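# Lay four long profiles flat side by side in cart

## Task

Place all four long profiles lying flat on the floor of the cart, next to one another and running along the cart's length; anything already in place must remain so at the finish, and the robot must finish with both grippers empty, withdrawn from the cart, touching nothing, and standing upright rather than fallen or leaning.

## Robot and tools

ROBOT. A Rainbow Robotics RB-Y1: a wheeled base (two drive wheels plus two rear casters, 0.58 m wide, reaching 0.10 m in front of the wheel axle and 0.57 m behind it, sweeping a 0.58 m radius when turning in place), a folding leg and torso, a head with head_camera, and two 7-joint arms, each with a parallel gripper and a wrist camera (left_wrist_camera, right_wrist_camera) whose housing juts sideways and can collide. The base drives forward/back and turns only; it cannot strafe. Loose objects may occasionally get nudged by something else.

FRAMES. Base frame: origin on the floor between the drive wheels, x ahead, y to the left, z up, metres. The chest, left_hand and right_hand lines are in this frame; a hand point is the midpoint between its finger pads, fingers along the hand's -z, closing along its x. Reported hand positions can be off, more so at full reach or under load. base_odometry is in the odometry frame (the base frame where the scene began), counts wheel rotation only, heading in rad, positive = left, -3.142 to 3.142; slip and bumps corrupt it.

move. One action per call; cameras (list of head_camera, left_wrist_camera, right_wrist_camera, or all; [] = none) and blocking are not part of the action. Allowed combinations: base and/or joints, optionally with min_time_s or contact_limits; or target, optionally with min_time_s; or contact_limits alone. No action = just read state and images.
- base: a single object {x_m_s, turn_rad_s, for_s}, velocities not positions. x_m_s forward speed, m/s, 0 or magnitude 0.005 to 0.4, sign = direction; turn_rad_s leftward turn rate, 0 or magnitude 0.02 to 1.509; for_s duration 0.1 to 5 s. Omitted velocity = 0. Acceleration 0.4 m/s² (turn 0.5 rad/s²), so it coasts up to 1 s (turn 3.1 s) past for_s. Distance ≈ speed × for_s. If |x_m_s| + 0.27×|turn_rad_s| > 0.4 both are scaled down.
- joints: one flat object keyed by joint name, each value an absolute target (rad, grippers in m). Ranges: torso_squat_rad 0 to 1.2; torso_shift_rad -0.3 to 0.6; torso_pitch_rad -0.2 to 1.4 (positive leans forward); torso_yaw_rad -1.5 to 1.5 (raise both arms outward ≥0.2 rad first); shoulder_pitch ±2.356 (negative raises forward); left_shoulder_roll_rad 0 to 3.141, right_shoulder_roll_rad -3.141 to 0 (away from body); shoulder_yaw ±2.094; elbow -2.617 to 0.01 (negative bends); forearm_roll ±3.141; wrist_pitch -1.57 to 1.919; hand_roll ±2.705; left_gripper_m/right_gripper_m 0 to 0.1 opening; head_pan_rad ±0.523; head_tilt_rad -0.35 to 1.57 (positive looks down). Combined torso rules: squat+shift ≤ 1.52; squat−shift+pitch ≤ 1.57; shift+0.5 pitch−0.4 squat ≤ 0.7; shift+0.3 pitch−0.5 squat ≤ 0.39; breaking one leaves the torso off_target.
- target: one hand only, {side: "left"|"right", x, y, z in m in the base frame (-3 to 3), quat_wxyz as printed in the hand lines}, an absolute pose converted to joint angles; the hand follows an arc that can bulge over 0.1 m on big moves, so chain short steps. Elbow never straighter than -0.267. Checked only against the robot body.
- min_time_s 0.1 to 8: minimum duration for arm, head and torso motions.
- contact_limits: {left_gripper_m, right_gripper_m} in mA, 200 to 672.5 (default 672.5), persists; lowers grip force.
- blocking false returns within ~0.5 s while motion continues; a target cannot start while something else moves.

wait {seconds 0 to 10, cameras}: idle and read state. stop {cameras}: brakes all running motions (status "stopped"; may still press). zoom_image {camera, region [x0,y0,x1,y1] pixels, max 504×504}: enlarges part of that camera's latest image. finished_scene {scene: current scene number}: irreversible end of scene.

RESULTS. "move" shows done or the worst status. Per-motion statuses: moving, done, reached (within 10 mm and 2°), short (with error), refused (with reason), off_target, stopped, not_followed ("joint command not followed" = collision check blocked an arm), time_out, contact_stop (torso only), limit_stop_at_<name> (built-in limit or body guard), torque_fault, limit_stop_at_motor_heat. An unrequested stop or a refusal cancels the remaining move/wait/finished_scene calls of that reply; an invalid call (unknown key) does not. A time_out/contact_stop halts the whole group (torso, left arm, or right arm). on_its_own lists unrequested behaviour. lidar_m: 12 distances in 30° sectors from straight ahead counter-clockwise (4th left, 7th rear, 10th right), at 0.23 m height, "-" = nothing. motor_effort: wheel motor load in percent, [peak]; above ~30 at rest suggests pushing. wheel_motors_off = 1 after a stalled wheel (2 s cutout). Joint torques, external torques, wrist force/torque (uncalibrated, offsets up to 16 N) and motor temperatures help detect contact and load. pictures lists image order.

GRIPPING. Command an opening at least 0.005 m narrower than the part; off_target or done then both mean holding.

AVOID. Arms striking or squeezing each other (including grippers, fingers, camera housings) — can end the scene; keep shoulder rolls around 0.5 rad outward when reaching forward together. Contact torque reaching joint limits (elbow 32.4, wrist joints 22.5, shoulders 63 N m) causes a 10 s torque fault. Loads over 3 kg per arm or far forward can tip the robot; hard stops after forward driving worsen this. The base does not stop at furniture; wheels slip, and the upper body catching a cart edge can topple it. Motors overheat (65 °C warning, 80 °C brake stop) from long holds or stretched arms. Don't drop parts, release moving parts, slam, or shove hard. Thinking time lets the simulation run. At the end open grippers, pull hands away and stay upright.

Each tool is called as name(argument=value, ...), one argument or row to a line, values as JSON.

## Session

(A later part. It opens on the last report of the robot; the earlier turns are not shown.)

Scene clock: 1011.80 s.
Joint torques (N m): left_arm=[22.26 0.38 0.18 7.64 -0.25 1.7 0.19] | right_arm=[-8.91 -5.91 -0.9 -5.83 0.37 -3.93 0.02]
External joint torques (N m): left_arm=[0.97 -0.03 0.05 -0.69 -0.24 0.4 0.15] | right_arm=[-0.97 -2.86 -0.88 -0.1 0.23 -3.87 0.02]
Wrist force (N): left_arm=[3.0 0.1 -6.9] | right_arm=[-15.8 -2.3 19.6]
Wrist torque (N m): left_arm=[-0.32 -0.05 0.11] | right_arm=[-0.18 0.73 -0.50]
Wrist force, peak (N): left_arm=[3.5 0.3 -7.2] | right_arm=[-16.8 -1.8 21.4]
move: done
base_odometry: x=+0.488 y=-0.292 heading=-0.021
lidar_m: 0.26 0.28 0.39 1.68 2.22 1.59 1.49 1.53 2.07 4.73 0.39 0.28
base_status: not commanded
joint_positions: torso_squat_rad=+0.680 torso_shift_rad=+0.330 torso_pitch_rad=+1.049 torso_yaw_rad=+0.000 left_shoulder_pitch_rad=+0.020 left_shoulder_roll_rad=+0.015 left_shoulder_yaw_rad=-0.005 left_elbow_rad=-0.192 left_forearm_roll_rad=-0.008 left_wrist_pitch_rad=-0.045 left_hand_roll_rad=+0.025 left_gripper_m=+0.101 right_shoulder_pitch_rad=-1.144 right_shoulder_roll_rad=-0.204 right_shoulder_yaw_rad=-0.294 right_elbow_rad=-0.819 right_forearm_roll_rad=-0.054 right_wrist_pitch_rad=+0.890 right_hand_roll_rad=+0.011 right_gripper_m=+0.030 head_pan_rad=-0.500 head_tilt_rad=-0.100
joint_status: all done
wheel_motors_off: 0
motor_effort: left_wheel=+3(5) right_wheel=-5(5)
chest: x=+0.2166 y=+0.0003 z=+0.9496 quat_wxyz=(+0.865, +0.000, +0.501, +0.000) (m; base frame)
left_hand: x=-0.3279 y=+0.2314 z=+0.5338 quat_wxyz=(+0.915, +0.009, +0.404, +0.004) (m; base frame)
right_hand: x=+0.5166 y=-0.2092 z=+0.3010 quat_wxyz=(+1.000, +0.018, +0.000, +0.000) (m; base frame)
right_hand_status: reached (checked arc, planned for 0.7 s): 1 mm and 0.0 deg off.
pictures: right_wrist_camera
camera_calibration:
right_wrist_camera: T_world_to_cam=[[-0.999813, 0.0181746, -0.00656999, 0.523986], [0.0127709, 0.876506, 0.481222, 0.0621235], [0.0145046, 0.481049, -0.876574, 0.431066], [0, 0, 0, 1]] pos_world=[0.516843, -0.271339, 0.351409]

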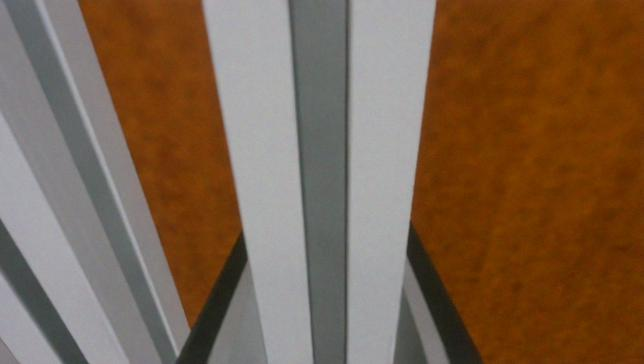

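move(
  joints={"right_gripper_m": 0.05},
  cameras=["right_wrist_camera"],
)

move(
  target={"side": "right", "x": 0.52, "y": -0.2095, "z": 0.365, "quat_wxyz": [0.99985, 0.01745, 0, 0]},
  min_time_s=1,
  cameras=["right_wrist_camera"],
)

move(
  joints={"torso_squat_rad": 0.6, "torso_shift_rad": 0.15, "torso_pitch_rad": 0.65, "head_pan_rad": 0, "head_tilt_rad": 0.3},
  cameras=["head_camera", "right_wrist_camera"],
)

Scene clock: 1016.97 s.
Joint torques (N m): left_arm=[22.66 0.24 -0.86 8.02 0.03 1.68 -0.03] | right_arm=[-4.23 -3.16 -0.78 -2.92 0.47 0.59 0.07]
External joint torques (N m): left_arm=[1.36 -0.17 -0.99 -0.32 0.05 0.38 -0.07] | right_arm=[3.74 -0.09 -0.76 2.82 0.33 0.65 0.07]
Wrist force (N): left_arm=[3.1 0.1 -6.8] | right_arm=[-0.9 -4.8 -2.4]
Wrist torque (N m): left_arm=[-0.30 -0.05 0.12] | right_arm=[0.01 -0.27 -0.33]
Wrist force, peak (N): left_arm=[3.5 -0.2 -7.3] | right_arm=[-15.2 -2.0 21.1]
move: done
base_odometry: x=+0.488 y=-0.292 heading=-0.021
lidar_m: 0.26 0.28 0.39 1.68 2.22 1.59 1.49 1.55 2.07 4.73 0.39 0.27
base_status: not commanded
joint_positions: torso_squat_rad=+0.680 torso_shift_rad=+0.330 torso_pitch_rad=+1.050 torso_yaw_rad=+0.000 left_shoulder_pitch_rad=+0.020 left_shoulder_roll_rad=+0.015 left_shoulder_yaw_rad=-0.005 left_elbow_rad=-0.192 left_forearm_roll_rad=-0.008 left_wrist_pitch_rad=-0.045 left_hand_roll_rad=+0.025 left_gripper_m=+0.101 right_shoulder_pitch_rad=-1.145 right_shoulder_roll_rad=-0.205 right_shoulder_yaw_rad=-0.294 right_elbow_rad=-0.820 right_forearm_roll_rad=-0.054 right_wrist_pitch_rad=+0.889 right_hand_roll_rad=+0.011 right_gripper_m=+0.050 head_pan_rad=-0.500 head_tilt_rad=-0.100
joint_status: all done
wheel_motors_off: 0
motor_effort: left_wheel=+3(5) right_wheel=-3(6)
chest: x=+0.2166 y=+0.0003 z=+0.9495 quat_wxyz=(+0.865, +0.000, +0.501, +0.000) (m; base frame)
left_hand: x=-0.3279 y=+0.2314 z=+0.5338 quat_wxyz=(+0.915, +0.009, +0.404, +0.004) (m; base frame)
right_hand: x=+0.5181 y=-0.2094 z=+0.3014 quat_wxyz=(+1.000, +0.017, -0.002, +0.000) (m; base frame)
pictures: right_wrist_camera
camera_calibration:
right_wrist_camera: T_world_to_cam=[[-0.999791, 0.0180351, -0.00962569, 0.526324], [0.0111838, 0.876676, 0.480951, 0.0629169], [0.0171126, 0.480743, -0.876695, 0.430145], [0, 0, 0, 1]] pos_world=[0.51815, -0.271439, 0.351912]

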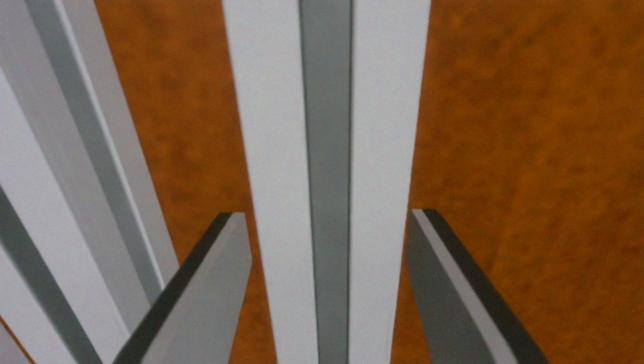

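Scene clock: 1018.33 s.
Joint torques (N m): left_arm=[22.49 0.33 -0.53 7.82 -0.27 1.52 0.32] | right_arm=[-6.8 -0.94 0.25 -8.76 0.47 -0.24 -0.28]
External joint torques (N m): left_arm=[1.18 -0.07 -0.66 -0.51 -0.26 0.21 0.28] | right_arm=[-0.2 1.48 0.32 -1.3 0.31 -0.19 -0.28]
Wrist force (N): left_arm=[3.3 0.2 -7.0] | right_arm=[-5.0 -4.7 -12.7]
Wrist torque (N m): left_arm=[-0.33 -0.01 0.14] | right_arm=[0.10 -0.45 -0.33]
Wrist force, peak (N): left_arm=[3.4 -0.1 -7.1] | right_arm=[-8.9 -5.0 -14.8]
move: done
base_odometry: x=+0.488 y=-0.292 heading=-0.021
lidar_m: 0.26 0.27 0.38 1.68 2.23 1.60 1.49 1.53 2.07 4.73 0.40 0.28
base_status: not commanded
joint_positions: torso_squat_rad=+0.680 torso_shift_rad=+0.330 torso_pitch_rad=+1.050 torso_yaw_rad=+0.000 left_shoulder_pitch_rad=+0.020 left_shoulder_roll_rad=+0.015 left_shoulder_yaw_rad=-0.005 left_elbow_rad=-0.192 left_forearm_roll_rad=-0.008 left_wrist_pitch_rad=-0.045 left_hand_roll_rad=+0.025 left_gripper_m=+0.101 right_shoulder_pitch_rad=-0.979 right_shoulder_roll_rad=-0.153 right_shoulder_yaw_rad=-0.275 right_elbow_rad=-1.321 right_forearm_roll_rad=-0.041 right_wrist_pitch_rad=+1.223 right_hand_roll_rad=+0.000 right_gripper_m=+0.050 head_pan_rad=-0.500 head_tilt_rad=-0.100
joint_status: all done
wheel_motors_off: 0
motor_effort: left_wheel=+3(3) right_wheel=-1(6)
chest: x=+0.2168 y=+0.0003 z=+0.9494 quat_wxyz=(+0.865, +0.000, +0.501, +0.000) (m; base frame)
left_hand: x=-0.3279 y=+0.2314 z=+0.5339 quat_wxyz=(+0.915, +0.009, +0.404, +0.004) (m; base frame)
right_hand: x=+0.5199 y=-0.2097 z=+0.3647 quat_wxyz=(+1.000, +0.017, +0.000, +0.000) (m; base frame)
right_hand_status: reached (checked arc, planned for 1.0 s): 0 mm and 0.0 deg off.
pictures: right_wrist_camera
camera_calibration:
right_wrist_camera: T_world_to_cam=[[-0.99982, 0.01821, -0.00541528, 0.527244], [0.0133654, 0.876779, 0.480708, 0.0318468], [0.0135017, 0.480549, -0.876864, 0.487601], [0, 0, 0, 1]] pos_world=[0.52014, -0.27184, 0.415106]

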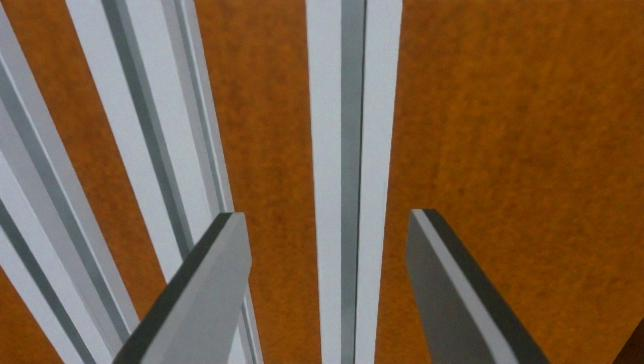

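Scene clock: 1020.50 s.
Joint torques (N m): left_arm=[15.11 0.53 0.04 5 -0.03 1.16 0.08] | right_arm=[-14.86 -4 1.05 -10.36 0.57 -1.07 -0.62]
External joint torques (N m): left_arm=[1.01 0.02 -0.07 -0.49 -0.02 0.47 0.06] | right_arm=[0.19 0.95 1.02 -1.16 0.39 -0.27 -0.64]
Wrist force (N): left_arm=[1.1 0.3 -7.7] | right_arm=[-7.1 -4.4 -12.1]
Wrist torque (N m): left_arm=[-0.28 -0.14 0.14] | right_arm=[0.04 -0.59 -0.37]
Wrist force, peak (N): left_arm=[1.2 0.5 -8.1] | right_arm=[-7.3 -4.5 -12.6]
move: done
base_odometry: x=+0.488 y=-0.292 heading=-0.021
lidar_m: 0.27 0.28 0.39 1.69 2.23 1.59 1.49 1.54 2.08 4.73 0.38 0.29
base_status: not commanded
joint_positions: torso_squat_rad=+0.600 torso_shift_rad=+0.150 torso_pitch_rad=+0.650 torso_yaw_rad=+0.000 left_shoulder_pitch_rad=+0.020 left_shoulder_roll_rad=+0.015 left_shoulder_yaw_rad=-0.005 left_elbow_rad=-0.192 left_forearm_roll_rad=-0.008 left_wrist_pitch_rad=-0.045 left_hand_roll_rad=+0.025 left_gripper_m=+0.101 right_shoulder_pitch_rad=-0.979 right_shoulder_roll_rad=-0.153 right_shoulder_yaw_rad=-0.275 right_elbow_rad=-1.321 right_forearm_roll_rad=-0.041 right_wrist_pitch_rad=+1.223 right_hand_roll_rad=+0.000 right_gripper_m=+0.050 head_pan_rad=+0.000 head_tilt_rad=+0.300
joint_status: all done
wheel_motors_off: 0
motor_effort: left_wheel=+3(3) right_wheel=-2(6)
chest: x=+0.0456 y=+0.0003 z=+1.0981 quat_wxyz=(+0.948, +0.000, +0.319, +0.000) (m; base frame)
left_hand: x=-0.2943 y=+0.2313 z=+0.5033 quat_wxyz=(+0.977, +0.008, +0.214, +0.006) (m; base frame)
right_hand: x=+0.5526 y=-0.2096 z=+0.6776 quat_wxyz=(+0.980, +0.017, -0.198, +0.003) (m; base frame)
pictures: head_camera, right_wrist_camera
camera_calibration:
head_camera: T_world_to_cam=[[-0.0554776, -0.998222, 0.021803, -0.0109553], [-0.783537, 0.0299907, -0.620621, 0.973127], [0.618863, -0.051514, -0.783808, 0.802349], [0, 0, 0, 1]] pos_world=[0.265329, 0.00121161, 1.23307]
right_wrist_camera: T_world_to_cam=[[-0.91872, 0.0181593, -0.394492, 0.780463], [-0.175011, 0.876768, 0.447938, 0.00715882], [0.354012, 0.48057, -0.802326, 0.522901], [0, 0, 0, 1]] pos_world=[0.533167, -0.27174, 0.724217]

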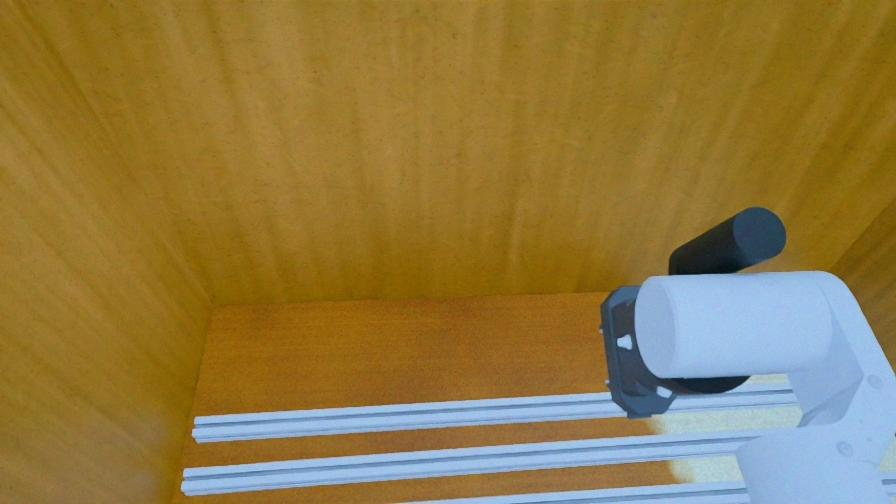

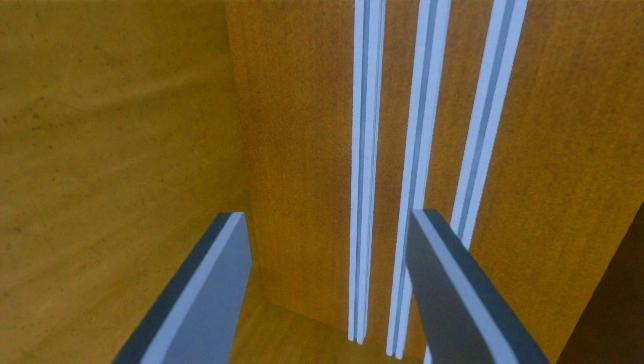

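move(
  target={"side": "right", "x": 0.54, "y": -0.22, "z": 0.79, "quat_wxyz": [0.9239, 0, -0.3827, 0]},
  min_time_s=1,
  cameras=[],
)

move(
  base={"x_m_s": -0.3, "for_s": 1.71},
  cameras=[],
)

move(
  joints={"torso_squat_rad": 1.05, "torso_shift_rad": 0, "torso_pitch_rad": 0.5, "head_tilt_rad": 0.3, "right_shoulder_pitch_rad": -0.267, "right_shoulder_roll_rad": -0.151, "right_shoulder_yaw_rad": -0.166, "right_elbow_rad": -1.5, "right_forearm_roll_rad": 0.179, "right_wrist_pitch_rad": -0.322, "right_hand_roll_rad": 1.29, "right_gripper_m": 0.056},
  base={"turn_rad_s": 0.6, "for_s": 2.508},
  min_time_s=2,
  cameras=["head_camera"],
)

Scene clock: 1028.40 s.
Joint torques (N m): left_arm=[14.81 0.29 0.21 4.97 -0.5 0.9 0.25] | right_arm=[-10.91 -2.32 0.58 -10.95 0.54 -1.77 -0.15]
External joint torques (N m): left_arm=[0.71 -0.22 0.1 -0.53 -0.49 0.22 0.23] | right_arm=[-0.31 0.57 0.42 -1.33 0.33 -0.37 -0.19]
Wrist force (N): left_arm=[1.2 0.5 -8.0] | right_arm=[-9.3 -4.0 -11.4]
Wrist torque (N m): left_arm=[-0.30 -0.11 0.16] | right_arm=[-0.03 -0.75 -0.37]
Wrist force, peak (N): left_arm=[1.6 0.0 -8.2] | right_arm=[-8.3 -4.3 -12.8]
move: done
base_odometry: x=+0.488 y=-0.292 heading=-0.021
lidar_m: 0.26 0.28 0.40 1.68 2.22 1.58 1.49 1.54 2.07 4.74 0.39 0.28
base_status: not commanded
joint_positions: torso_squat_rad=+0.600 torso_shift_rad=+0.150 torso_pitch_rad=+0.650 torso_yaw_rad=+0.000 left_shoulder_pitch_rad=+0.020 left_shoulder_roll_rad=+0.015 left_shoulder_yaw_rad=-0.005 left_elbow_rad=-0.192 left_forearm_roll_rad=-0.008 left_wrist_pitch_rad=-0.045 left_hand_roll_rad=+0.025 left_gripper_m=+0.101 right_shoulder_pitch_rad=-0.698 right_shoulder_roll_rad=-0.062 right_shoulder_yaw_rad=-0.235 right_elbow_rad=-1.940 right_forearm_roll_rad=+0.001 right_wrist_pitch_rad=+1.171 right_hand_roll_rad=+0.017 right_gripper_m=+0.050 head_pan_rad=+0.000 head_tilt_rad=+0.300
joint_status: all done
wheel_motors_off: 0
motor_effort: left_wheel=+3(3) right_wheel=-1(5)
chest: x=+0.0456 y=+0.0003 z=+1.0981 quat_wxyz=(+0.948, +0.000, +0.319, +0.000) (m; base frame)
left_hand: x=-0.2943 y=+0.2314 z=+0.5033 quat_wxyz=(+0.977, +0.008, +0.214, +0.006) (m; base frame)
right_hand: x=+0.5406 y=-0.2203 z=+0.7900 quat_wxyz=(+0.924, +0.000, -0.382, +0.000) (m; base frame)
right_hand_status: reached (checked arc, planned for 1.0 s): 1 mm and 0.1 deg off.
pictures: none
No camera images: "cameras" was empty.

Scene clock: 1031.37 s.
Joint torques (N m): left_arm=[14.81 -0.29 -0.2 4.92 -0.05 0.66 0.18] | right_arm=[-10.97 -2.46 0.31 -10.89 0.45 -1.62 -0.07]
External joint torques (N m): left_arm=[0.71 -0.8 -0.3 -0.57 -0.05 -0.03 0.16] | right_arm=[-0.36 0.43 0.15 -1.27 0.24 -0.22 -0.1]
Wrist force (N): left_arm=[0.9 0.4 -7.9] | right_arm=[-9.0 -4.1 -11.1]
Wrist torque (N m): left_arm=[-0.30 -0.17 0.13] | right_arm=[-0.03 -0.70 -0.38]
Wrist force, peak (N): left_arm=[1.1 0.1 -8.3] | right_arm=[-9.7 -4.1 -11.3]
move: done
base_odometry: x=-0.022 y=-0.281 heading=-0.021
lidar_m: 0.77 0.81 1.43 4.38 1.47 1.05 0.99 1.02 1.36 3.45 1.12 0.81
base_status: done (sent for 1.7 of 1.7 s)
joint_positions: torso_squat_rad=+0.600 torso_shift_rad=+0.150 torso_pitch_rad=+0.650 torso_yaw_rad=+0.000 left_shoulder_pitch_rad=+0.020 left_shoulder_roll_rad=+0.015 left_shoulder_yaw_rad=-0.005 left_elbow_rad=-0.192 left_forearm_roll_rad=-0.008 left_wrist_pitch_rad=-0.045 left_hand_roll_rad=+0.025 left_gripper_m=+0.101 right_shoulder_pitch_rad=-0.698 right_shoulder_roll_rad=-0.062 right_shoulder_yaw_rad=-0.235 right_elbow_rad=-1.940 right_forearm_roll_rad=+0.001 right_wrist_pitch_rad=+1.171 right_hand_roll_rad=+0.017 right_gripper_m=+0.050 head_pan_rad=+0.000 head_tilt_rad=+0.300
joint_status: not commanded
wheel_motors_off: 0
motor_effort: left_wheel=-2(25) right_wheel=+7(29)
chest: x=+0.0456 y=+0.0003 z=+1.0981 quat_wxyz=(+0.948, +0.000, +0.319, +0.000) (m; base frame)
left_hand: x=-0.2944 y=+0.2314 z=+0.5034 quat_wxyz=(+0.977, +0.008, +0.214, +0.006) (m; base frame)
right_hand: x=+0.5406 y=-0.2203 z=+0.7900 quat_wxyz=(+0.924, +0.000, -0.382, +0.000) (m; base frame)
pictures: none
No camera images: "cameras" was empty.

Scene clock: 1035.40 s.
Joint torques (N m): left_arm=[10.85 0.58 -0.14 3.98 -0.1 0.71 0.22] | right_arm=[-6.2 -6.4 -0.86 -11.03 0.23 -2.05 -0.29]
External joint torques (N m): left_arm=[0.11 0.04 -0.23 -0.19 -0.1 0.29 0.21] | right_arm=[-0.53 -2.03 0.98 -1.61 0.27 -0.22 -0.28]
Wrist force (N): left_arm=[-0.1 0.1 -8.5] | right_arm=[-4.3 2.2 -5.8]
Wrist torque (N m): left_arm=[-0.30 -0.29 0.17] | right_arm=[-0.41 -0.40 -0.32]
Wrist force, peak (N): left_arm=[0.3 0.3 -9.1] | right_arm=[-9.6 -3.7 -11.2]
move: done
base_odometry: x=-0.022 y=-0.281 heading=+1.478
lidar_m: 4.54 1.56 1.07 1.00 1.02 1.30 3.25 2.59 0.83 0.78 0.80 1.28
base_status: done (sent for 2.5 of 2.5 s)
joint_positions: torso_squat_rad=+1.050 torso_shift_rad=+0.000 torso_pitch_rad=+0.500 torso_yaw_rad=+0.000 left_shoulder_pitch_rad=+0.020 left_shoulder_roll_rad=+0.015 left_shoulder_yaw_rad=-0.005 left_elbow_rad=-0.192 left_forearm_roll_rad=-0.008 left_wrist_pitch_rad=-0.045 left_hand_roll_rad=+0.025 left_gripper_m=+0.101 right_shoulder_pitch_rad=-0.267 right_shoulder_roll_rad=-0.151 right_shoulder_yaw_rad=-0.166 right_elbow_rad=-1.500 right_forearm_roll_rad=+0.179 right_wrist_pitch_rad=-0.322 right_hand_roll_rad=+1.290 right_gripper_m=+0.056 head_pan_rad=+0.000 head_tilt_rad=+0.300
joint_status: all done
wheel_motors_off: 0
motor_effort: left_wheel=+3(40) right_wheel=+15(42)
chest: x=-0.0797 y=+0.0003 z=+0.9004 quat_wxyz=(+0.969, +0.000, +0.247, +0.000) (m; base frame)
left_hand: x=-0.3269 y=+0.2313 z=+0.2615 quat_wxyz=(+0.990, +0.008, +0.140, +0.007) (m; base frame)
right_hand: x=+0.3903 y=-0.2817 z=+0.5969 quat_wxyz=(+0.482, -0.509, -0.496, +0.512) (m; base frame)
pictures: head_camera
camera_calibration:
head_camera: T_world_to_cam=[[-0.0580461, -0.998227, 0.0131936, -0.0060544], [-0.681881, 0.0299913, -0.730848, 0.859616], [0.729156, -0.0514193, -0.682413, 0.642484], [0, 0, 0, 1]] pos_world=[0.117334, 0.00121144, 1.06677]

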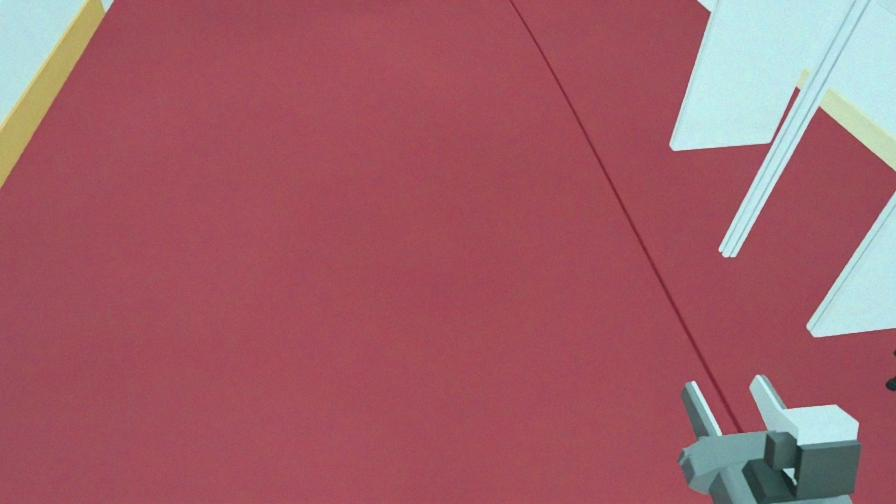

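move(
  base={"x_m_s": 0.35, "for_s": 3.7},
  cameras=[],
)

move(
  base={"turn_rad_s": -0.6, "for_s": 2.463},
  cameras=["head_camera"],
)

move(
  base={"x_m_s": 0.2, "for_s": 1.5},
  cameras=["right_wrist_camera"],
)

Scene clock: 1046.07 s.
Joint torques (N m): left_arm=[11.58 0.55 -0.36 4.19 0.02 0.58 0.44] | right_arm=[-5.7 -5.91 -0.79 -11.01 0.25 -2.05 -0.01]
External joint torques (N m): left_arm=[0.84 0.01 -0.46 0.02 0.02 0.16 0.42] | right_arm=[-0.04 -1.54 1.05 -1.58 0.29 -0.22 -0.01]
Wrist force (N): left_arm=[0.0 0.1 -8.5] | right_arm=[-4.5 2.1 -5.8]
Wrist torque (N m): left_arm=[-0.32 -0.27 0.17] | right_arm=[-0.41 -0.45 -0.32]
Wrist force, peak (N): left_arm=[0.0 0.4 -8.9] | right_arm=[-4.6 2.5 -6.4]
move: done
base_odometry: x=+0.097 y=+1.009 heading=+1.479
lidar_m: 4.18 1.76 1.20 1.13 1.14 1.47 3.76 1.10 0.93 0.80 0.88 1.88
base_status: done (sent for 3.7 of 3.7 s)
joint_positions: torso_squat_rad=+1.050 torso_shift_rad=+0.000 torso_pitch_rad=+0.500 torso_yaw_rad=+0.000 left_shoulder_pitch_rad=+0.020 left_shoulder_roll_rad=+0.015 left_shoulder_yaw_rad=-0.005 left_elbow_rad=-0.193 left_forearm_roll_rad=-0.008 left_wrist_pitch_rad=-0.045 left_hand_roll_rad=+0.025 left_gripper_m=+0.101 right_shoulder_pitch_rad=-0.267 right_shoulder_roll_rad=-0.151 right_shoulder_yaw_rad=-0.166 right_elbow_rad=-1.500 right_forearm_roll_rad=+0.179 right_wrist_pitch_rad=-0.322 right_hand_roll_rad=+1.290 right_gripper_m=+0.056 head_pan_rad=+0.000 head_tilt_rad=+0.300
joint_status: not commanded
wheel_motors_off: 0
motor_effort: left_wheel=+8(40) right_wheel=-7(56)
chest: x=-0.0796 y=+0.0003 z=+0.9003 quat_wxyz=(+0.969, +0.000, +0.247, +0.000) (m; base frame)
left_hand: x=-0.3268 y=+0.2313 z=+0.2614 quat_wxyz=(+0.990, +0.008, +0.140, +0.007) (m; base frame)
right_hand: x=+0.3904 y=-0.2817 z=+0.5968 quat_wxyz=(+0.482, -0.509, -0.496, +0.512) (m; base frame)
pictures: none
No camera images: "cameras" was empty.

Scene clock: 1050.10 s.
Joint torques (N m): left_arm=[11.98 0.67 -0.48 4.2 -0.18 0.21 0.34] | right_arm=[-5.79 -6.03 -1 -10.86 0.44 -1.81 -0.23]
External joint torques (N m): left_arm=[1.24 0.13 -0.58 0.02 -0.17 -0.21 0.32] | right_arm=[-0.13 -1.66 0.84 -1.43 0.48 0.02 -0.22]
Wrist force (N): left_arm=[0.0 0.1 -8.2] | right_arm=[-4.4 2.2 -5.8]
Wrist torque (N m): left_arm=[-0.30 -0.27 0.17] | right_arm=[-0.44 -0.43 -0.31]
Wrist force, peak (N): left_arm=[0.1 0.4 -8.9] | right_arm=[-4.7 2.1 -6.2]
move: done
base_odometry: x=+0.097 y=+1.009 heading=-0.001
lidar_m: 0.80 0.90 2.04 4.52 1.62 1.18 1.11 1.15 1.57 4.19 1.11 0.94
base_status: done (sent for 2.47 of 2.47 s)
joint_positions: torso_squat_rad=+1.050 torso_shift_rad=+0.000 torso_pitch_rad=+0.500 torso_yaw_rad=+0.000 left_shoulder_pitch_rad=+0.020 left_shoulder_roll_rad=+0.015 left_shoulder_yaw_rad=-0.005 left_elbow_rad=-0.192 left_forearm_roll_rad=-0.008 left_wrist_pitch_rad=-0.045 left_hand_roll_rad=+0.025 left_gripper_m=+0.101 right_shoulder_pitch_rad=-0.267 right_shoulder_roll_rad=-0.151 right_shoulder_yaw_rad=-0.166 right_elbow_rad=-1.500 right_forearm_roll_rad=+0.179 right_wrist_pitch_rad=-0.322 right_hand_roll_rad=+1.290 right_gripper_m=+0.056 head_pan_rad=+0.000 head_tilt_rad=+0.300
joint_status: not commanded
wheel_motors_off: 0
motor_effort: left_wheel=+15(37) right_wheel=+3(45)
chest: x=-0.0796 y=+0.0003 z=+0.9003 quat_wxyz=(+0.969, +0.000, +0.247, +0.000) (m; base frame)
left_hand: x=-0.3268 y=+0.2313 z=+0.2615 quat_wxyz=(+0.990, +0.008, +0.140, +0.007) (m; base frame)
right_hand: x=+0.3904 y=-0.2817 z=+0.5968 quat_wxyz=(+0.482, -0.509, -0.496, +0.512) (m; base frame)
pictures: head_camera
camera_calibration:
head_camera: T_world_to_cam=[[-0.0580424, -0.998227, 0.0132018, -0.00605069], [-0.682038, 0.0299937, -0.730701, 0.859542], [0.72901, -0.0514157, -0.68257, 0.642454], [0, 0, 0, 1]] pos_world=[0.117534, 0.00121144, 1.06667]

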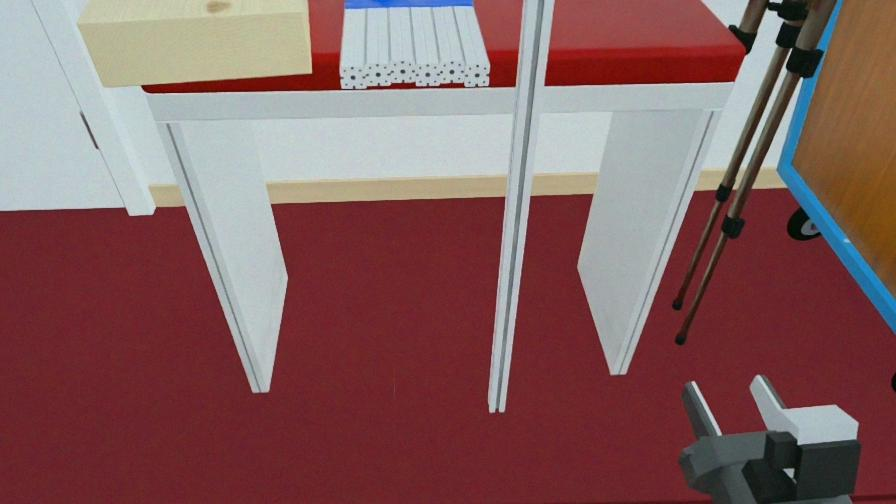

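Scene clock: 1052.63 s.
Joint torques (N m): left_arm=[11.73 0.62 -0.15 3.71 -0.17 0.73 0.29] | right_arm=[-5.34 -5.97 -1.09 -10.58 0.12 -2.08 -0.19]
External joint torques (N m): left_arm=[0.98 0.09 -0.25 -0.46 -0.16 0.31 0.28] | right_arm=[0.32 -1.61 0.75 -1.16 0.16 -0.25 -0.18]
Wrist force (N): left_arm=[0.2 0.3 -8.5] | right_arm=[-4.2 2.4 -5.7]
Wrist torque (N m): left_arm=[-0.33 -0.25 0.17] | right_arm=[-0.44 -0.41 -0.33]
Wrist force, peak (N): left_arm=[-0.1 0.3 -8.9] | right_arm=[-4.5 2.3 -6.3]
move: done
base_odometry: x=+0.397 y=+1.008 heading=-0.001
lidar_m: 1.15 0.62 1.61 4.38 2.05 1.49 1.41 1.46 1.99 1.46 0.95 0.51
base_status: done (sent for 1.5 of 1.5 s)
joint_positions: torso_squat_rad=+1.050 torso_shift_rad=+0.000 torso_pitch_rad=+0.500 torso_yaw_rad=+0.000 left_shoulder_pitch_rad=+0.020 left_shoulder_roll_rad=+0.015 left_shoulder_yaw_rad=-0.005 left_elbow_rad=-0.192 left_forearm_roll_rad=-0.008 left_wrist_pitch_rad=-0.045 left_hand_roll_rad=+0.025 left_gripper_m=+0.101 right_shoulder_pitch_rad=-0.267 right_shoulder_roll_rad=-0.151 right_shoulder_yaw_rad=-0.166 right_elbow_rad=-1.500 right_forearm_roll_rad=+0.179 right_wrist_pitch_rad=-0.322 right_hand_roll_rad=+1.290 right_gripper_m=+0.056 head_pan_rad=+0.000 head_tilt_rad=+0.300
joint_status: not commanded
wheel_motors_off: 0
motor_effort: left_wheel=-5(48) right_wheel=+8(42)
chest: x=-0.0796 y=+0.0003 z=+0.9003 quat_wxyz=(+0.969, +0.000, +0.247, +0.000) (m; base frame)
left_hand: x=-0.3269 y=+0.2313 z=+0.2615 quat_wxyz=(+0.990, +0.008, +0.140, +0.007) (m; base frame)
right_hand: x=+0.3904 y=-0.2817 z=+0.5968 quat_wxyz=(+0.482, -0.509, -0.496, +0.512) (m; base frame)
pictures: right_wrist_camera
camera_calibration:
right_wrist_camera: T_world_to_cam=[[0.0242492, -0.999398, 0.0247961, -0.30409], [-0.440426, -0.0329464, -0.897184, 0.728274], [0.897461, 0.0108351, -0.44096, -0.0100733], [0, 0, 0, 1]] pos_world=[0.337165, -0.279804, 0.656494]

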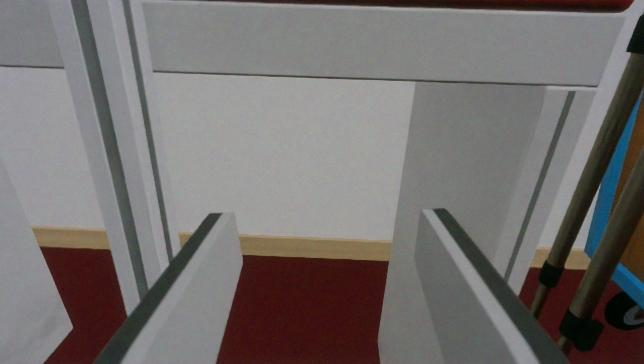

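move(
  target={"side": "right", "x": 0.43, "y": -0.156, "z": 0.56, "quat_wxyz": [0.5163, -0.4831, -0.4831, 0.5163]},
  min_time_s=1.5,
  cameras=["right_wrist_camera"],
)

Scene clock: 1058.70 s.
Joint torques (N m): left_arm=[11.86 0.83 -0.28 4.11 0.24 0.54 0.23] | right_arm=[-9.56 1.41 0.59 -10.04 0.74 -2.11 -0.28]
External joint torques (N m): left_arm=[1.11 0.3 -0.38 -0.07 0.25 0.12 0.21] | right_arm=[-0.06 0.97 0.14 -0.84 0.24 -0.43 -0.27]
Wrist force (N): left_arm=[0.3 0.1 -8.5] | right_arm=[-4.9 1.6 -6.9]
Wrist torque (N m): left_arm=[-0.32 -0.22 0.19] | right_arm=[-0.37 -0.49 -0.36]
Wrist force, peak (N): left_arm=[0.3 0.4 -8.9] | right_arm=[-5.2 1.6 -6.9]
move: done
base_odometry: x=+0.397 y=+1.008 heading=-0.001
lidar_m: 1.16 0.62 1.61 4.38 2.06 1.49 1.41 1.46 1.97 1.45 0.95 0.52
base_status: not commanded
joint_positions: torso_squat_rad=+1.050 torso_shift_rad=+0.000 torso_pitch_rad=+0.500 torso_yaw_rad=+0.000 left_shoulder_pitch_rad=+0.020 left_shoulder_roll_rad=+0.015 left_shoulder_yaw_rad=-0.005 left_elbow_rad=-0.192 left_forearm_roll_rad=-0.008 left_wrist_pitch_rad=-0.045 left_hand_roll_rad=+0.025 left_gripper_m=+0.101 right_shoulder_pitch_rad=-0.483 right_shoulder_roll_rad=+0.000 right_shoulder_yaw_rad=+0.019 right_elbow_rad=-1.247 right_forearm_roll_rad=-0.511 right_wrist_pitch_rad=-0.350 right_hand_roll_rad=+2.088 right_gripper_m=+0.056 head_pan_rad=+0.000 head_tilt_rad=+0.300
joint_status: all done
wheel_motors_off: 0
motor_effort: left_wheel=-5(6) right_wheel=+6(9)
chest: x=-0.0796 y=+0.0003 z=+0.9003 quat_wxyz=(+0.969, +0.000, +0.247, +0.000) (m; base frame)
left_hand: x=-0.3269 y=+0.2313 z=+0.2615 quat_wxyz=(+0.990, +0.008, +0.140, +0.007) (m; base frame)
right_hand: x=+0.4300 y=-0.1562 z=+0.5596 quat_wxyz=(+0.513, -0.481, -0.487, +0.518) (m; base frame)
right_hand_status: reached (checked arc, planned for 1.5 s): 0 mm and 0.7 deg off.
pictures: right_wrist_camera
camera_calibration:
right_wrist_camera: T_world_to_cam=[[0.0166815, -0.999664, -0.0198607, -0.150561], [-0.504949, 0.00872151, -0.863105, 0.731642], [0.862988, 0.0244266, -0.504634, -0.0107347], [0, 0, 0, 1]] pos_world=[0.381217, -0.156629, 0.623077]

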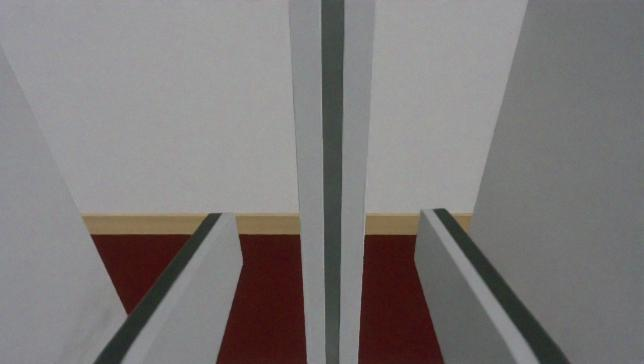

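move(
  target={"side": "right", "x": 0.475, "y": -0.1545, "z": 0.557, "quat_wxyz": [0.5163, -0.4831, -0.4831, 0.5163]},
  min_time_s=1,
  cameras=["right_wrist_camera"],
)

move(
  target={"side": "right", "x": 0.507, "y": -0.1535, "z": 0.553, "quat_wxyz": [0.5163, -0.4831, -0.4831, 0.5163]},
  min_time_s=1,
  cameras=["right_wrist_camera"],
)

Scene clock: 1064.83 s.
Joint torques (N m): left_arm=[11.98 0.09 -0.7 3.9 -0.08 0.67 0.2] | right_arm=[-12.87 -2.02 0.35 -9.92 0.51 -1.98 -0.43]
External joint torques (N m): left_arm=[1.24 -0.44 -0.8 -0.27 -0.08 0.25 0.18] | right_arm=[-0.33 -1.43 0.02 -0.91 -0.02 -0.29 -0.42]
Wrist force (N): left_arm=[0.2 0.5 -7.9] | right_arm=[-4.8 1.6 -7.0]
Wrist torque (N m): left_arm=[-0.35 -0.24 0.20] | right_arm=[-0.37 -0.49 -0.33]
Wrist force, peak (N): left_arm=[-0.2 0.4 -8.9] | right_arm=[-5.3 1.9 -7.0]
move: done
base_odometry: x=+0.397 y=+1.008 heading=-0.001
lidar_m: 1.16 0.62 1.61 4.38 2.05 1.48 1.40 1.46 2.00 1.46 0.95 0.50
base_status: not commanded
joint_positions: torso_squat_rad=+1.050 torso_shift_rad=+0.000 torso_pitch_rad=+0.500 torso_yaw_rad=+0.000 left_shoulder_pitch_rad=+0.020 left_shoulder_roll_rad=+0.015 left_shoulder_yaw_rad=-0.005 left_elbow_rad=-0.192 left_forearm_roll_rad=-0.008 left_wrist_pitch_rad=-0.045 left_hand_roll_rad=+0.025 left_gripper_m=+0.101 right_shoulder_pitch_rad=-0.679 right_shoulder_roll_rad=-0.022 right_shoulder_yaw_rad=-0.028 right_elbow_rad=-1.020 right_forearm_roll_rad=-0.531 right_wrist_pitch_rad=-0.392 right_hand_roll_rad=+2.078 right_gripper_m=+0.056 head_pan_rad=+0.000 head_tilt_rad=+0.300
joint_status: all done
wheel_motors_off: 0
motor_effort: left_wheel=-6(6) right_wheel=+9(9)
chest: x=-0.0796 y=+0.0003 z=+0.9003 quat_wxyz=(+0.969, +0.000, +0.247, +0.000) (m; base frame)
left_hand: x=-0.3269 y=+0.2313 z=+0.2615 quat_wxyz=(+0.990, +0.008, +0.140, +0.007) (m; base frame)
right_hand: x=+0.4749 y=-0.1543 z=+0.5570 quat_wxyz=(+0.516, -0.483, -0.483, +0.517) (m; base frame)
right_hand_status: reached (checked arc, planned for 1.0 s): 0 mm and 0.0 deg off.
pictures: right_wrist_camera
camera_calibration:
right_wrist_camera: T_world_to_cam=[[0.00562942, -0.999815, -0.018394, -0.145012], [-0.508826, 0.012971, -0.860772, 0.75336], [0.860851, 0.014205, -0.508659, -0.0492262], [0, 0, 0, 1]] pos_world=[0.426522, -0.154058, 0.620764]

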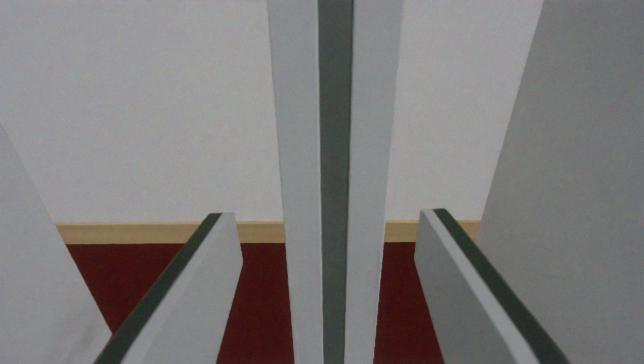

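Scene clock: 1066.17 s.
Joint torques (N m): left_arm=[12.41 1.08 -0.27 4.04 -0.15 0.5 0.16] | right_arm=[-14.56 -3.8 0.35 -9.65 0.58 -1.94 -0.51]
External joint torques (N m): left_arm=[1.67 0.54 -0.37 -0.13 -0.14 0.08 0.14] | right_arm=[0.41 -1.87 0.32 -1.09 0.04 -0.2 -0.5]
Wrist force (N): left_arm=[0.1 0.4 -8.5] | right_arm=[-4.8 2.0 -7.0]
Wrist torque (N m): left_arm=[-0.34 -0.24 0.18] | right_arm=[-0.39 -0.47 -0.35]
Wrist force, peak (N): left_arm=[0.3 0.5 -8.7] | right_arm=[-5.3 1.7 -7.2]
move: done
base_odometry: x=+0.397 y=+1.008 heading=-0.001
lidar_m: 1.16 0.61 1.62 4.39 2.05 1.48 1.41 1.46 1.97 1.45 0.95 0.49
base_status: not commanded
joint_positions: torso_squat_rad=+1.050 torso_shift_rad=+0.000 torso_pitch_rad=+0.500 torso_yaw_rad=+0.000 left_shoulder_pitch_rad=+0.020 left_shoulder_roll_rad=+0.015 left_shoulder_yaw_rad=-0.005 left_elbow_rad=-0.192 left_forearm_roll_rad=-0.008 left_wrist_pitch_rad=-0.045 left_hand_roll_rad=+0.025 left_gripper_m=+0.101 right_shoulder_pitch_rad=-0.853 right_shoulder_roll_rad=-0.065 right_shoulder_yaw_rad=-0.025 right_elbow_rad=-0.763 right_forearm_roll_rad=-0.536 right_wrist_pitch_rad=-0.478 right_hand_roll_rad=+2.011 right_gripper_m=+0.056 head_pan_rad=+0.000 head_tilt_rad=+0.300
joint_status: all done
wheel_motors_off: 0
motor_effort: left_wheel=-6(6) right_wheel=+6(9)
chest: x=-0.0796 y=+0.0003 z=+0.9003 quat_wxyz=(+0.969, +0.000, +0.247, +0.000) (m; base frame)
left_hand: x=-0.3269 y=+0.2313 z=+0.2615 quat_wxyz=(+0.990, +0.008, +0.140, +0.007) (m; base frame)
right_hand: x=+0.5069 y=-0.1534 z=+0.5531 quat_wxyz=(+0.517, -0.483, -0.483, +0.517) (m; base frame)
right_hand_status: reached (checked arc, planned for 1.0 s): 0 mm and 0.1 deg off.
pictures: right_wrist_camera
camera_calibration:
right_wrist_camera: T_world_to_cam=[[0.00548001, -0.999815, -0.0184298, -0.144274], [-0.509402, 0.0130685, -0.860429, 0.766339], [0.860511, 0.0141034, -0.509237, -0.0782732], [0, 0, 0, 1]] pos_world=[0.458521, -0.153158, 0.616862]

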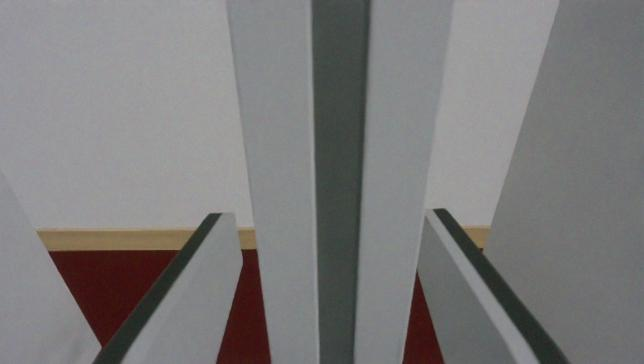

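move(
  joints={"right_gripper_m": 0.01},
  cameras=["right_wrist_camera"],
)

move(
  target={"side": "right", "x": 0.487, "y": -0.156, "z": 0.595, "quat_wxyz": [0.5163, -0.4831, -0.4831, 0.5163]},
  min_time_s=1.5,
  cameras=["head_camera"],
)

move(
  target={"side": "right", "x": 0.40, "y": -0.21, "z": 0.625, "quat_wxyz": [0.5163, -0.4831, -0.4831, 0.5163]},
  min_time_s=1.5,
  cameras=["head_camera"],
)

move(
  base={"x_m_s": -0.2, "for_s": 1.6},
  cameras=["head_camera"],
)

Scene clock: 1072.30 s.
Joint torques (N m): left_arm=[12.1 0.72 -0.25 3.86 -0.12 0.55 0.21] | right_arm=[-14.77 -3.49 0.55 -9.32 1.21 -1.97 0.09]
External joint torques (N m): left_arm=[1.35 0.19 -0.34 -0.32 -0.12 0.13 0.2] | right_arm=[0.2 -1.56 0.52 -0.76 0.67 -0.23 0.09]
Wrist force (N): left_arm=[0.3 0.2 -8.3] | right_arm=[-3.6 0.9 -7.2]
Wrist torque (N m): left_arm=[-0.31 -0.23 0.19] | right_arm=[-0.35 -0.50 -1.07]
Wrist force, peak (N): left_arm=[-0.1 0.2 -8.9] | right_arm=[-5.9 1.9 -6.9]
move: off_target
base_odometry: x=+0.397 y=+1.008 heading=-0.001
lidar_m: 1.16 0.61 1.61 4.39 2.05 1.48 1.41 1.46 1.99 1.46 0.94 0.51
base_status: not commanded
joint_positions: torso_squat_rad=+1.050 torso_shift_rad=+0.000 torso_pitch_rad=+0.500 torso_yaw_rad=+0.000 left_shoulder_pitch_rad=+0.020 left_shoulder_roll_rad=+0.015 left_shoulder_yaw_rad=-0.005 left_elbow_rad=-0.192 left_forearm_roll_rad=-0.008 left_wrist_pitch_rad=-0.045 left_hand_roll_rad=+0.025 left_gripper_m=+0.101 right_shoulder_pitch_rad=-0.853 right_shoulder_roll_rad=-0.065 right_shoulder_yaw_rad=-0.025 right_elbow_rad=-0.763 right_forearm_roll_rad=-0.536 right_wrist_pitch_rad=-0.478 right_hand_roll_rad=+2.010 right_gripper_m=+0.030 head_pan_rad=+0.000 head_tilt_rad=+0.300
joint_status: right_gripper_m off_target (ended at +0.030, target +0.010)
wheel_motors_off: 0
motor_effort: left_wheel=-6(7) right_wheel=+6(8)
chest: x=-0.0796 y=+0.0003 z=+0.9003 quat_wxyz=(+0.969, +0.000, +0.247, +0.000) (m; base frame)
left_hand: x=-0.3269 y=+0.2313 z=+0.2615 quat_wxyz=(+0.990, +0.008, +0.140, +0.007) (m; base frame)
right_hand: x=+0.5069 y=-0.1534 z=+0.5531 quat_wxyz=(+0.517, -0.483, -0.483, +0.517) (m; base frame)
pictures: right_wrist_camera
camera_calibration:
right_wrist_camera: T_world_to_cam=[[0.0054631, -0.999811, -0.0186527, -0.144228], [-0.509406, 0.0132688, -0.860424, 0.76637], [0.860509, 0.0142024, -0.509237, -0.0782549], [0, 0, 0, 1]] pos_world=[0.458521, -0.153258, 0.616863]

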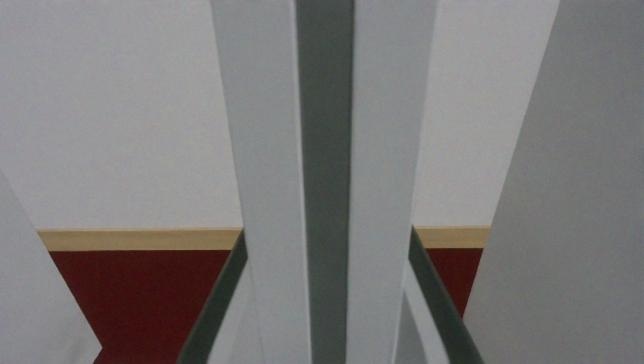

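Scene clock: 1074.13 s.
Joint torques (N m): left_arm=[11.53 0.5 -0.34 3.91 -0.2 0.61 0.29] | right_arm=[-17.33 1.21 0.42 -15.99 0.9 -3.85 -0.03]
External joint torques (N m): left_arm=[0.79 -0.03 -0.43 -0.27 -0.2 0.19 0.27] | right_arm=[-4.68 1.7 -0.18 -6.34 0.46 -2.29 -0.03]
Wrist force (N): left_arm=[0.0 0.0 -8.2] | right_arm=[-4.0 11.0 -7.4]
Wrist torque (N m): left_arm=[-0.29 -0.27 0.19] | right_arm=[-0.26 -0.42 -0.35]
Wrist force, peak (N): left_arm=[0.2 0.2 -8.7] | right_arm=[-4.7 -37.8 -6.5]
move: done
base_odometry: x=+0.397 y=+1.008 heading=-0.001
lidar_m: 1.16 0.63 1.61 4.39 2.04 1.49 1.41 1.46 1.97 1.45 0.95 0.49
base_status: not commanded
joint_positions: torso_squat_rad=+1.050 torso_shift_rad=+0.000 torso_pitch_rad=+0.500 torso_yaw_rad=+0.000 left_shoulder_pitch_rad=+0.020 left_shoulder_roll_rad=+0.015 left_shoulder_yaw_rad=-0.005 left_elbow_rad=-0.192 left_forearm_roll_rad=-0.008 left_wrist_pitch_rad=-0.045 left_hand_roll_rad=+0.025 left_gripper_m=+0.101 right_shoulder_pitch_rad=-0.651 right_shoulder_roll_rad=+0.000 right_shoulder_yaw_rad=-0.072 right_elbow_rad=-1.205 right_forearm_roll_rad=-0.599 right_wrist_pitch_rad=-0.241 right_hand_roll_rad=+2.197 right_gripper_m=+0.030 head_pan_rad=+0.000 head_tilt_rad=+0.300
joint_status: all done
wheel_motors_off: 0
motor_effort: left_wheel=-6(7) right_wheel=+6(9)
chest: x=-0.0796 y=+0.0003 z=+0.9003 quat_wxyz=(+0.969, +0.000, +0.247, +0.000) (m; base frame)
left_hand: x=-0.3269 y=+0.2313 z=+0.2614 quat_wxyz=(+0.990, +0.008, +0.140, +0.007) (m; base frame)
right_hand: x=+0.4862 y=-0.1557 z=+0.5941 quat_wxyz=(+0.511, -0.482, -0.489, +0.517) (m; base frame)
right_hand_status: reached (checked arc, planned for 1.5 s): 1 mm and 0.9 deg off.
pictures: head_camera
camera_calibration:
head_camera: T_world_to_cam=[[-0.0580407, -0.998227, 0.01321, -0.00605839], [-0.682141, 0.0299939, -0.730605, 0.859378], [0.728913, -0.051416, -0.682673, 0.642508], [0, 0, 0, 1]] pos_world=[0.117534, 0.00121144, 1.06657]

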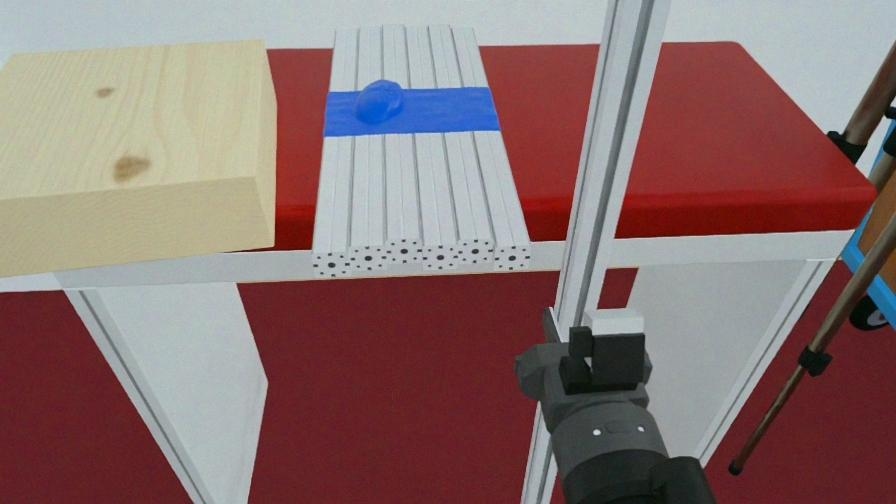

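Scene clock: 1075.97 s.
Joint torques (N m): left_arm=[11.6 0.8 -0.55 4 -0.03 0.5 0.05] | right_arm=[-10.34 -2.73 1.03 -16.56 0.33 -3.66 -0.12]
External joint torques (N m): left_arm=[0.85 0.27 -0.64 -0.18 -0.03 0.08 0.03] | right_arm=[-3.92 -2.01 1.07 -6.45 0.09 -2.09 -0.11]
Wrist force (N): left_arm=[0.4 0.2 -8.5] | right_arm=[-4.6 11.3 -7.1]
Wrist torque (N m): left_arm=[-0.33 -0.21 0.20] | right_arm=[-0.20 -0.46 -0.30]
Wrist force, peak (N): left_arm=[-0.1 0.4 -8.8] | right_arm=[-4.5 12.1 -8.0]
move: done
base_odometry: x=+0.397 y=+1.008 heading=-0.001
lidar_m: 1.16 0.62 1.62 4.39 2.05 1.49 1.41 1.46 1.98 1.45 0.95 0.44
base_status: not commanded
joint_positions: torso_squat_rad=+1.050 torso_shift_rad=+0.000 torso_pitch_rad=+0.500 torso_yaw_rad=+0.000 left_shoulder_pitch_rad=+0.020 left_shoulder_roll_rad=+0.015 left_shoulder_yaw_rad=-0.005 left_elbow_rad=-0.192 left_forearm_roll_rad=-0.008 left_wrist_pitch_rad=-0.045 left_hand_roll_rad=+0.025 left_gripper_m=+0.101 right_shoulder_pitch_rad=-0.257 right_shoulder_roll_rad=-0.013 right_shoulder_yaw_rad=-0.053 right_elbow_rad=-1.722 right_forearm_roll_rad=-0.622 right_wrist_pitch_rad=-0.057 right_hand_roll_rad=+2.197 right_gripper_m=+0.030 head_pan_rad=+0.000 head_tilt_rad=+0.300
joint_status: all done
wheel_motors_off: 0
motor_effort: left_wheel=-6(7) right_wheel=+6(9)
chest: x=-0.0796 y=+0.0003 z=+0.9003 quat_wxyz=(+0.969, +0.000, +0.247, +0.000) (m; base frame)
left_hand: x=-0.3269 y=+0.2313 z=+0.2614 quat_wxyz=(+0.990, +0.008, +0.140, +0.007) (m; base frame)
right_hand: x=+0.3997 y=-0.2104 z=+0.6239 quat_wxyz=(+0.514, -0.485, -0.485, +0.515) (m; base frame)
right_hand_status: reached (checked arc, planned for 1.5 s): 1 mm and 0.3 deg off.
pictures: head_camera
camera_calibration:
head_camera: T_world_to_cam=[[-0.0580407, -0.998227, 0.01321, -0.00605839], [-0.682141, 0.0299939, -0.730605, 0.859378], [0.728913, -0.051416, -0.682673, 0.642508], [0, 0, 0, 1]] pos_world=[0.117534, 0.00121144, 1.06657]

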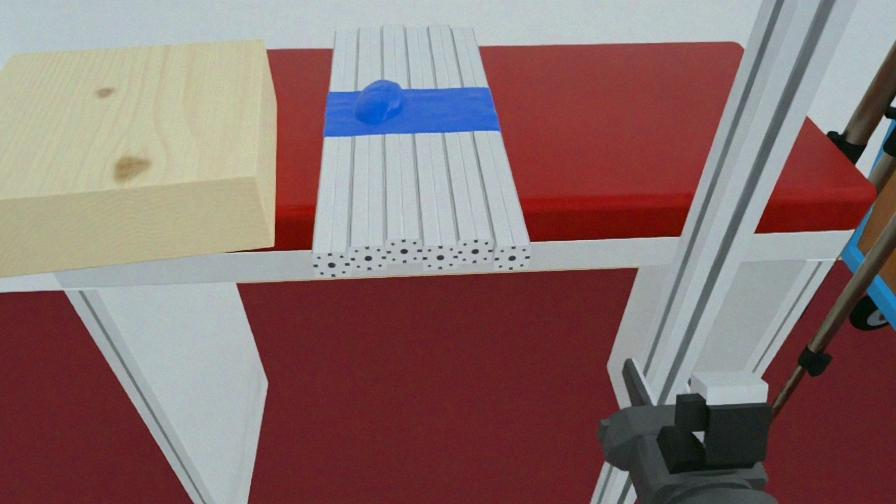

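Scene clock: 1078.67 s.
Joint torques (N m): left_arm=[10.96 0.58 0 3.73 -0.09 0.68 0.37] | right_arm=[-10.36 -2.54 0.68 -16.49 0.09 -3.78 -0.19]
External joint torques (N m): left_arm=[0.2 0.05 -0.1 -0.45 -0.09 0.26 0.36] | right_arm=[-3.95 -1.82 0.73 -6.41 -0.15 -2.28 -0.19]
Wrist force (N): left_arm=[0.2 0.2 -8.6] | right_arm=[-4.4 11.0 -7.3]
Wrist torque (N m): left_arm=[-0.30 -0.24 0.19] | right_arm=[-0.53 -0.45 -0.34]
Wrist force, peak (N): left_arm=[0.0 0.3 -8.8] | right_arm=[-4.7 11.4 -8.2]
move: done
base_odometry: x=+0.077 y=+1.009 heading=-0.003
lidar_m: 1.19 0.92 2.07 4.49 1.60 1.15 1.09 1.13 1.53 4.08 1.12 0.44
base_status: done (sent for 1.6 of 1.6 s)
joint_positions: torso_squat_rad=+1.050 torso_shift_rad=+0.000 torso_pitch_rad=+0.500 torso_yaw_rad=+0.000 left_shoulder_pitch_rad=+0.020 left_shoulder_roll_rad=+0.015 left_shoulder_yaw_rad=-0.005 left_elbow_rad=-0.192 left_forearm_roll_rad=-0.008 left_wrist_pitch_rad=-0.045 left_hand_roll_rad=+0.025 left_gripper_m=+0.101 right_shoulder_pitch_rad=-0.257 right_shoulder_roll_rad=-0.013 right_shoulder_yaw_rad=-0.053 right_elbow_rad=-1.722 right_forearm_roll_rad=-0.622 right_wrist_pitch_rad=-0.057 right_hand_roll_rad=+2.197 right_gripper_m=+0.030 head_pan_rad=+0.000 head_tilt_rad=+0.300
joint_status: not commanded
wheel_motors_off: 0
motor_effort: left_wheel=-12(31) right_wheel=+13(42)
chest: x=-0.0796 y=+0.0003 z=+0.9003 quat_wxyz=(+0.969, +0.000, +0.248, +0.000) (m; base frame)
left_hand: x=-0.3271 y=+0.2313 z=+0.2615 quat_wxyz=(+0.990, +0.008, +0.141, +0.007) (m; base frame)
right_hand: x=+0.3997 y=-0.2104 z=+0.6239 quat_wxyz=(+0.515, -0.485, -0.485, +0.515) (m; base frame)
pictures: head_camera
camera_calibration:
head_camera: T_world_to_cam=[[-0.0580391, -0.998227, 0.0132183, -0.00606161], [-0.682245, 0.029994, -0.730508, 0.859356], [0.728816, -0.0514162, -0.682776, 0.642557], [0, 0, 0, 1]] pos_world=[0.117633, 0.00121144, 1.06657]

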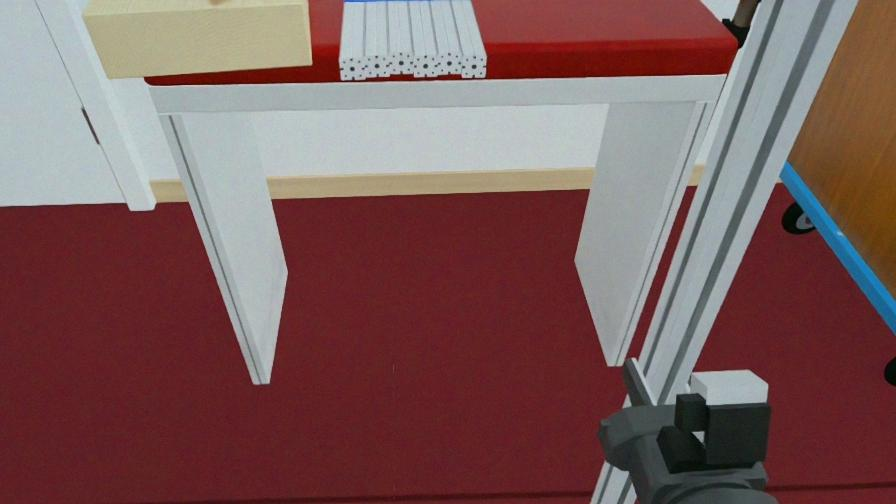

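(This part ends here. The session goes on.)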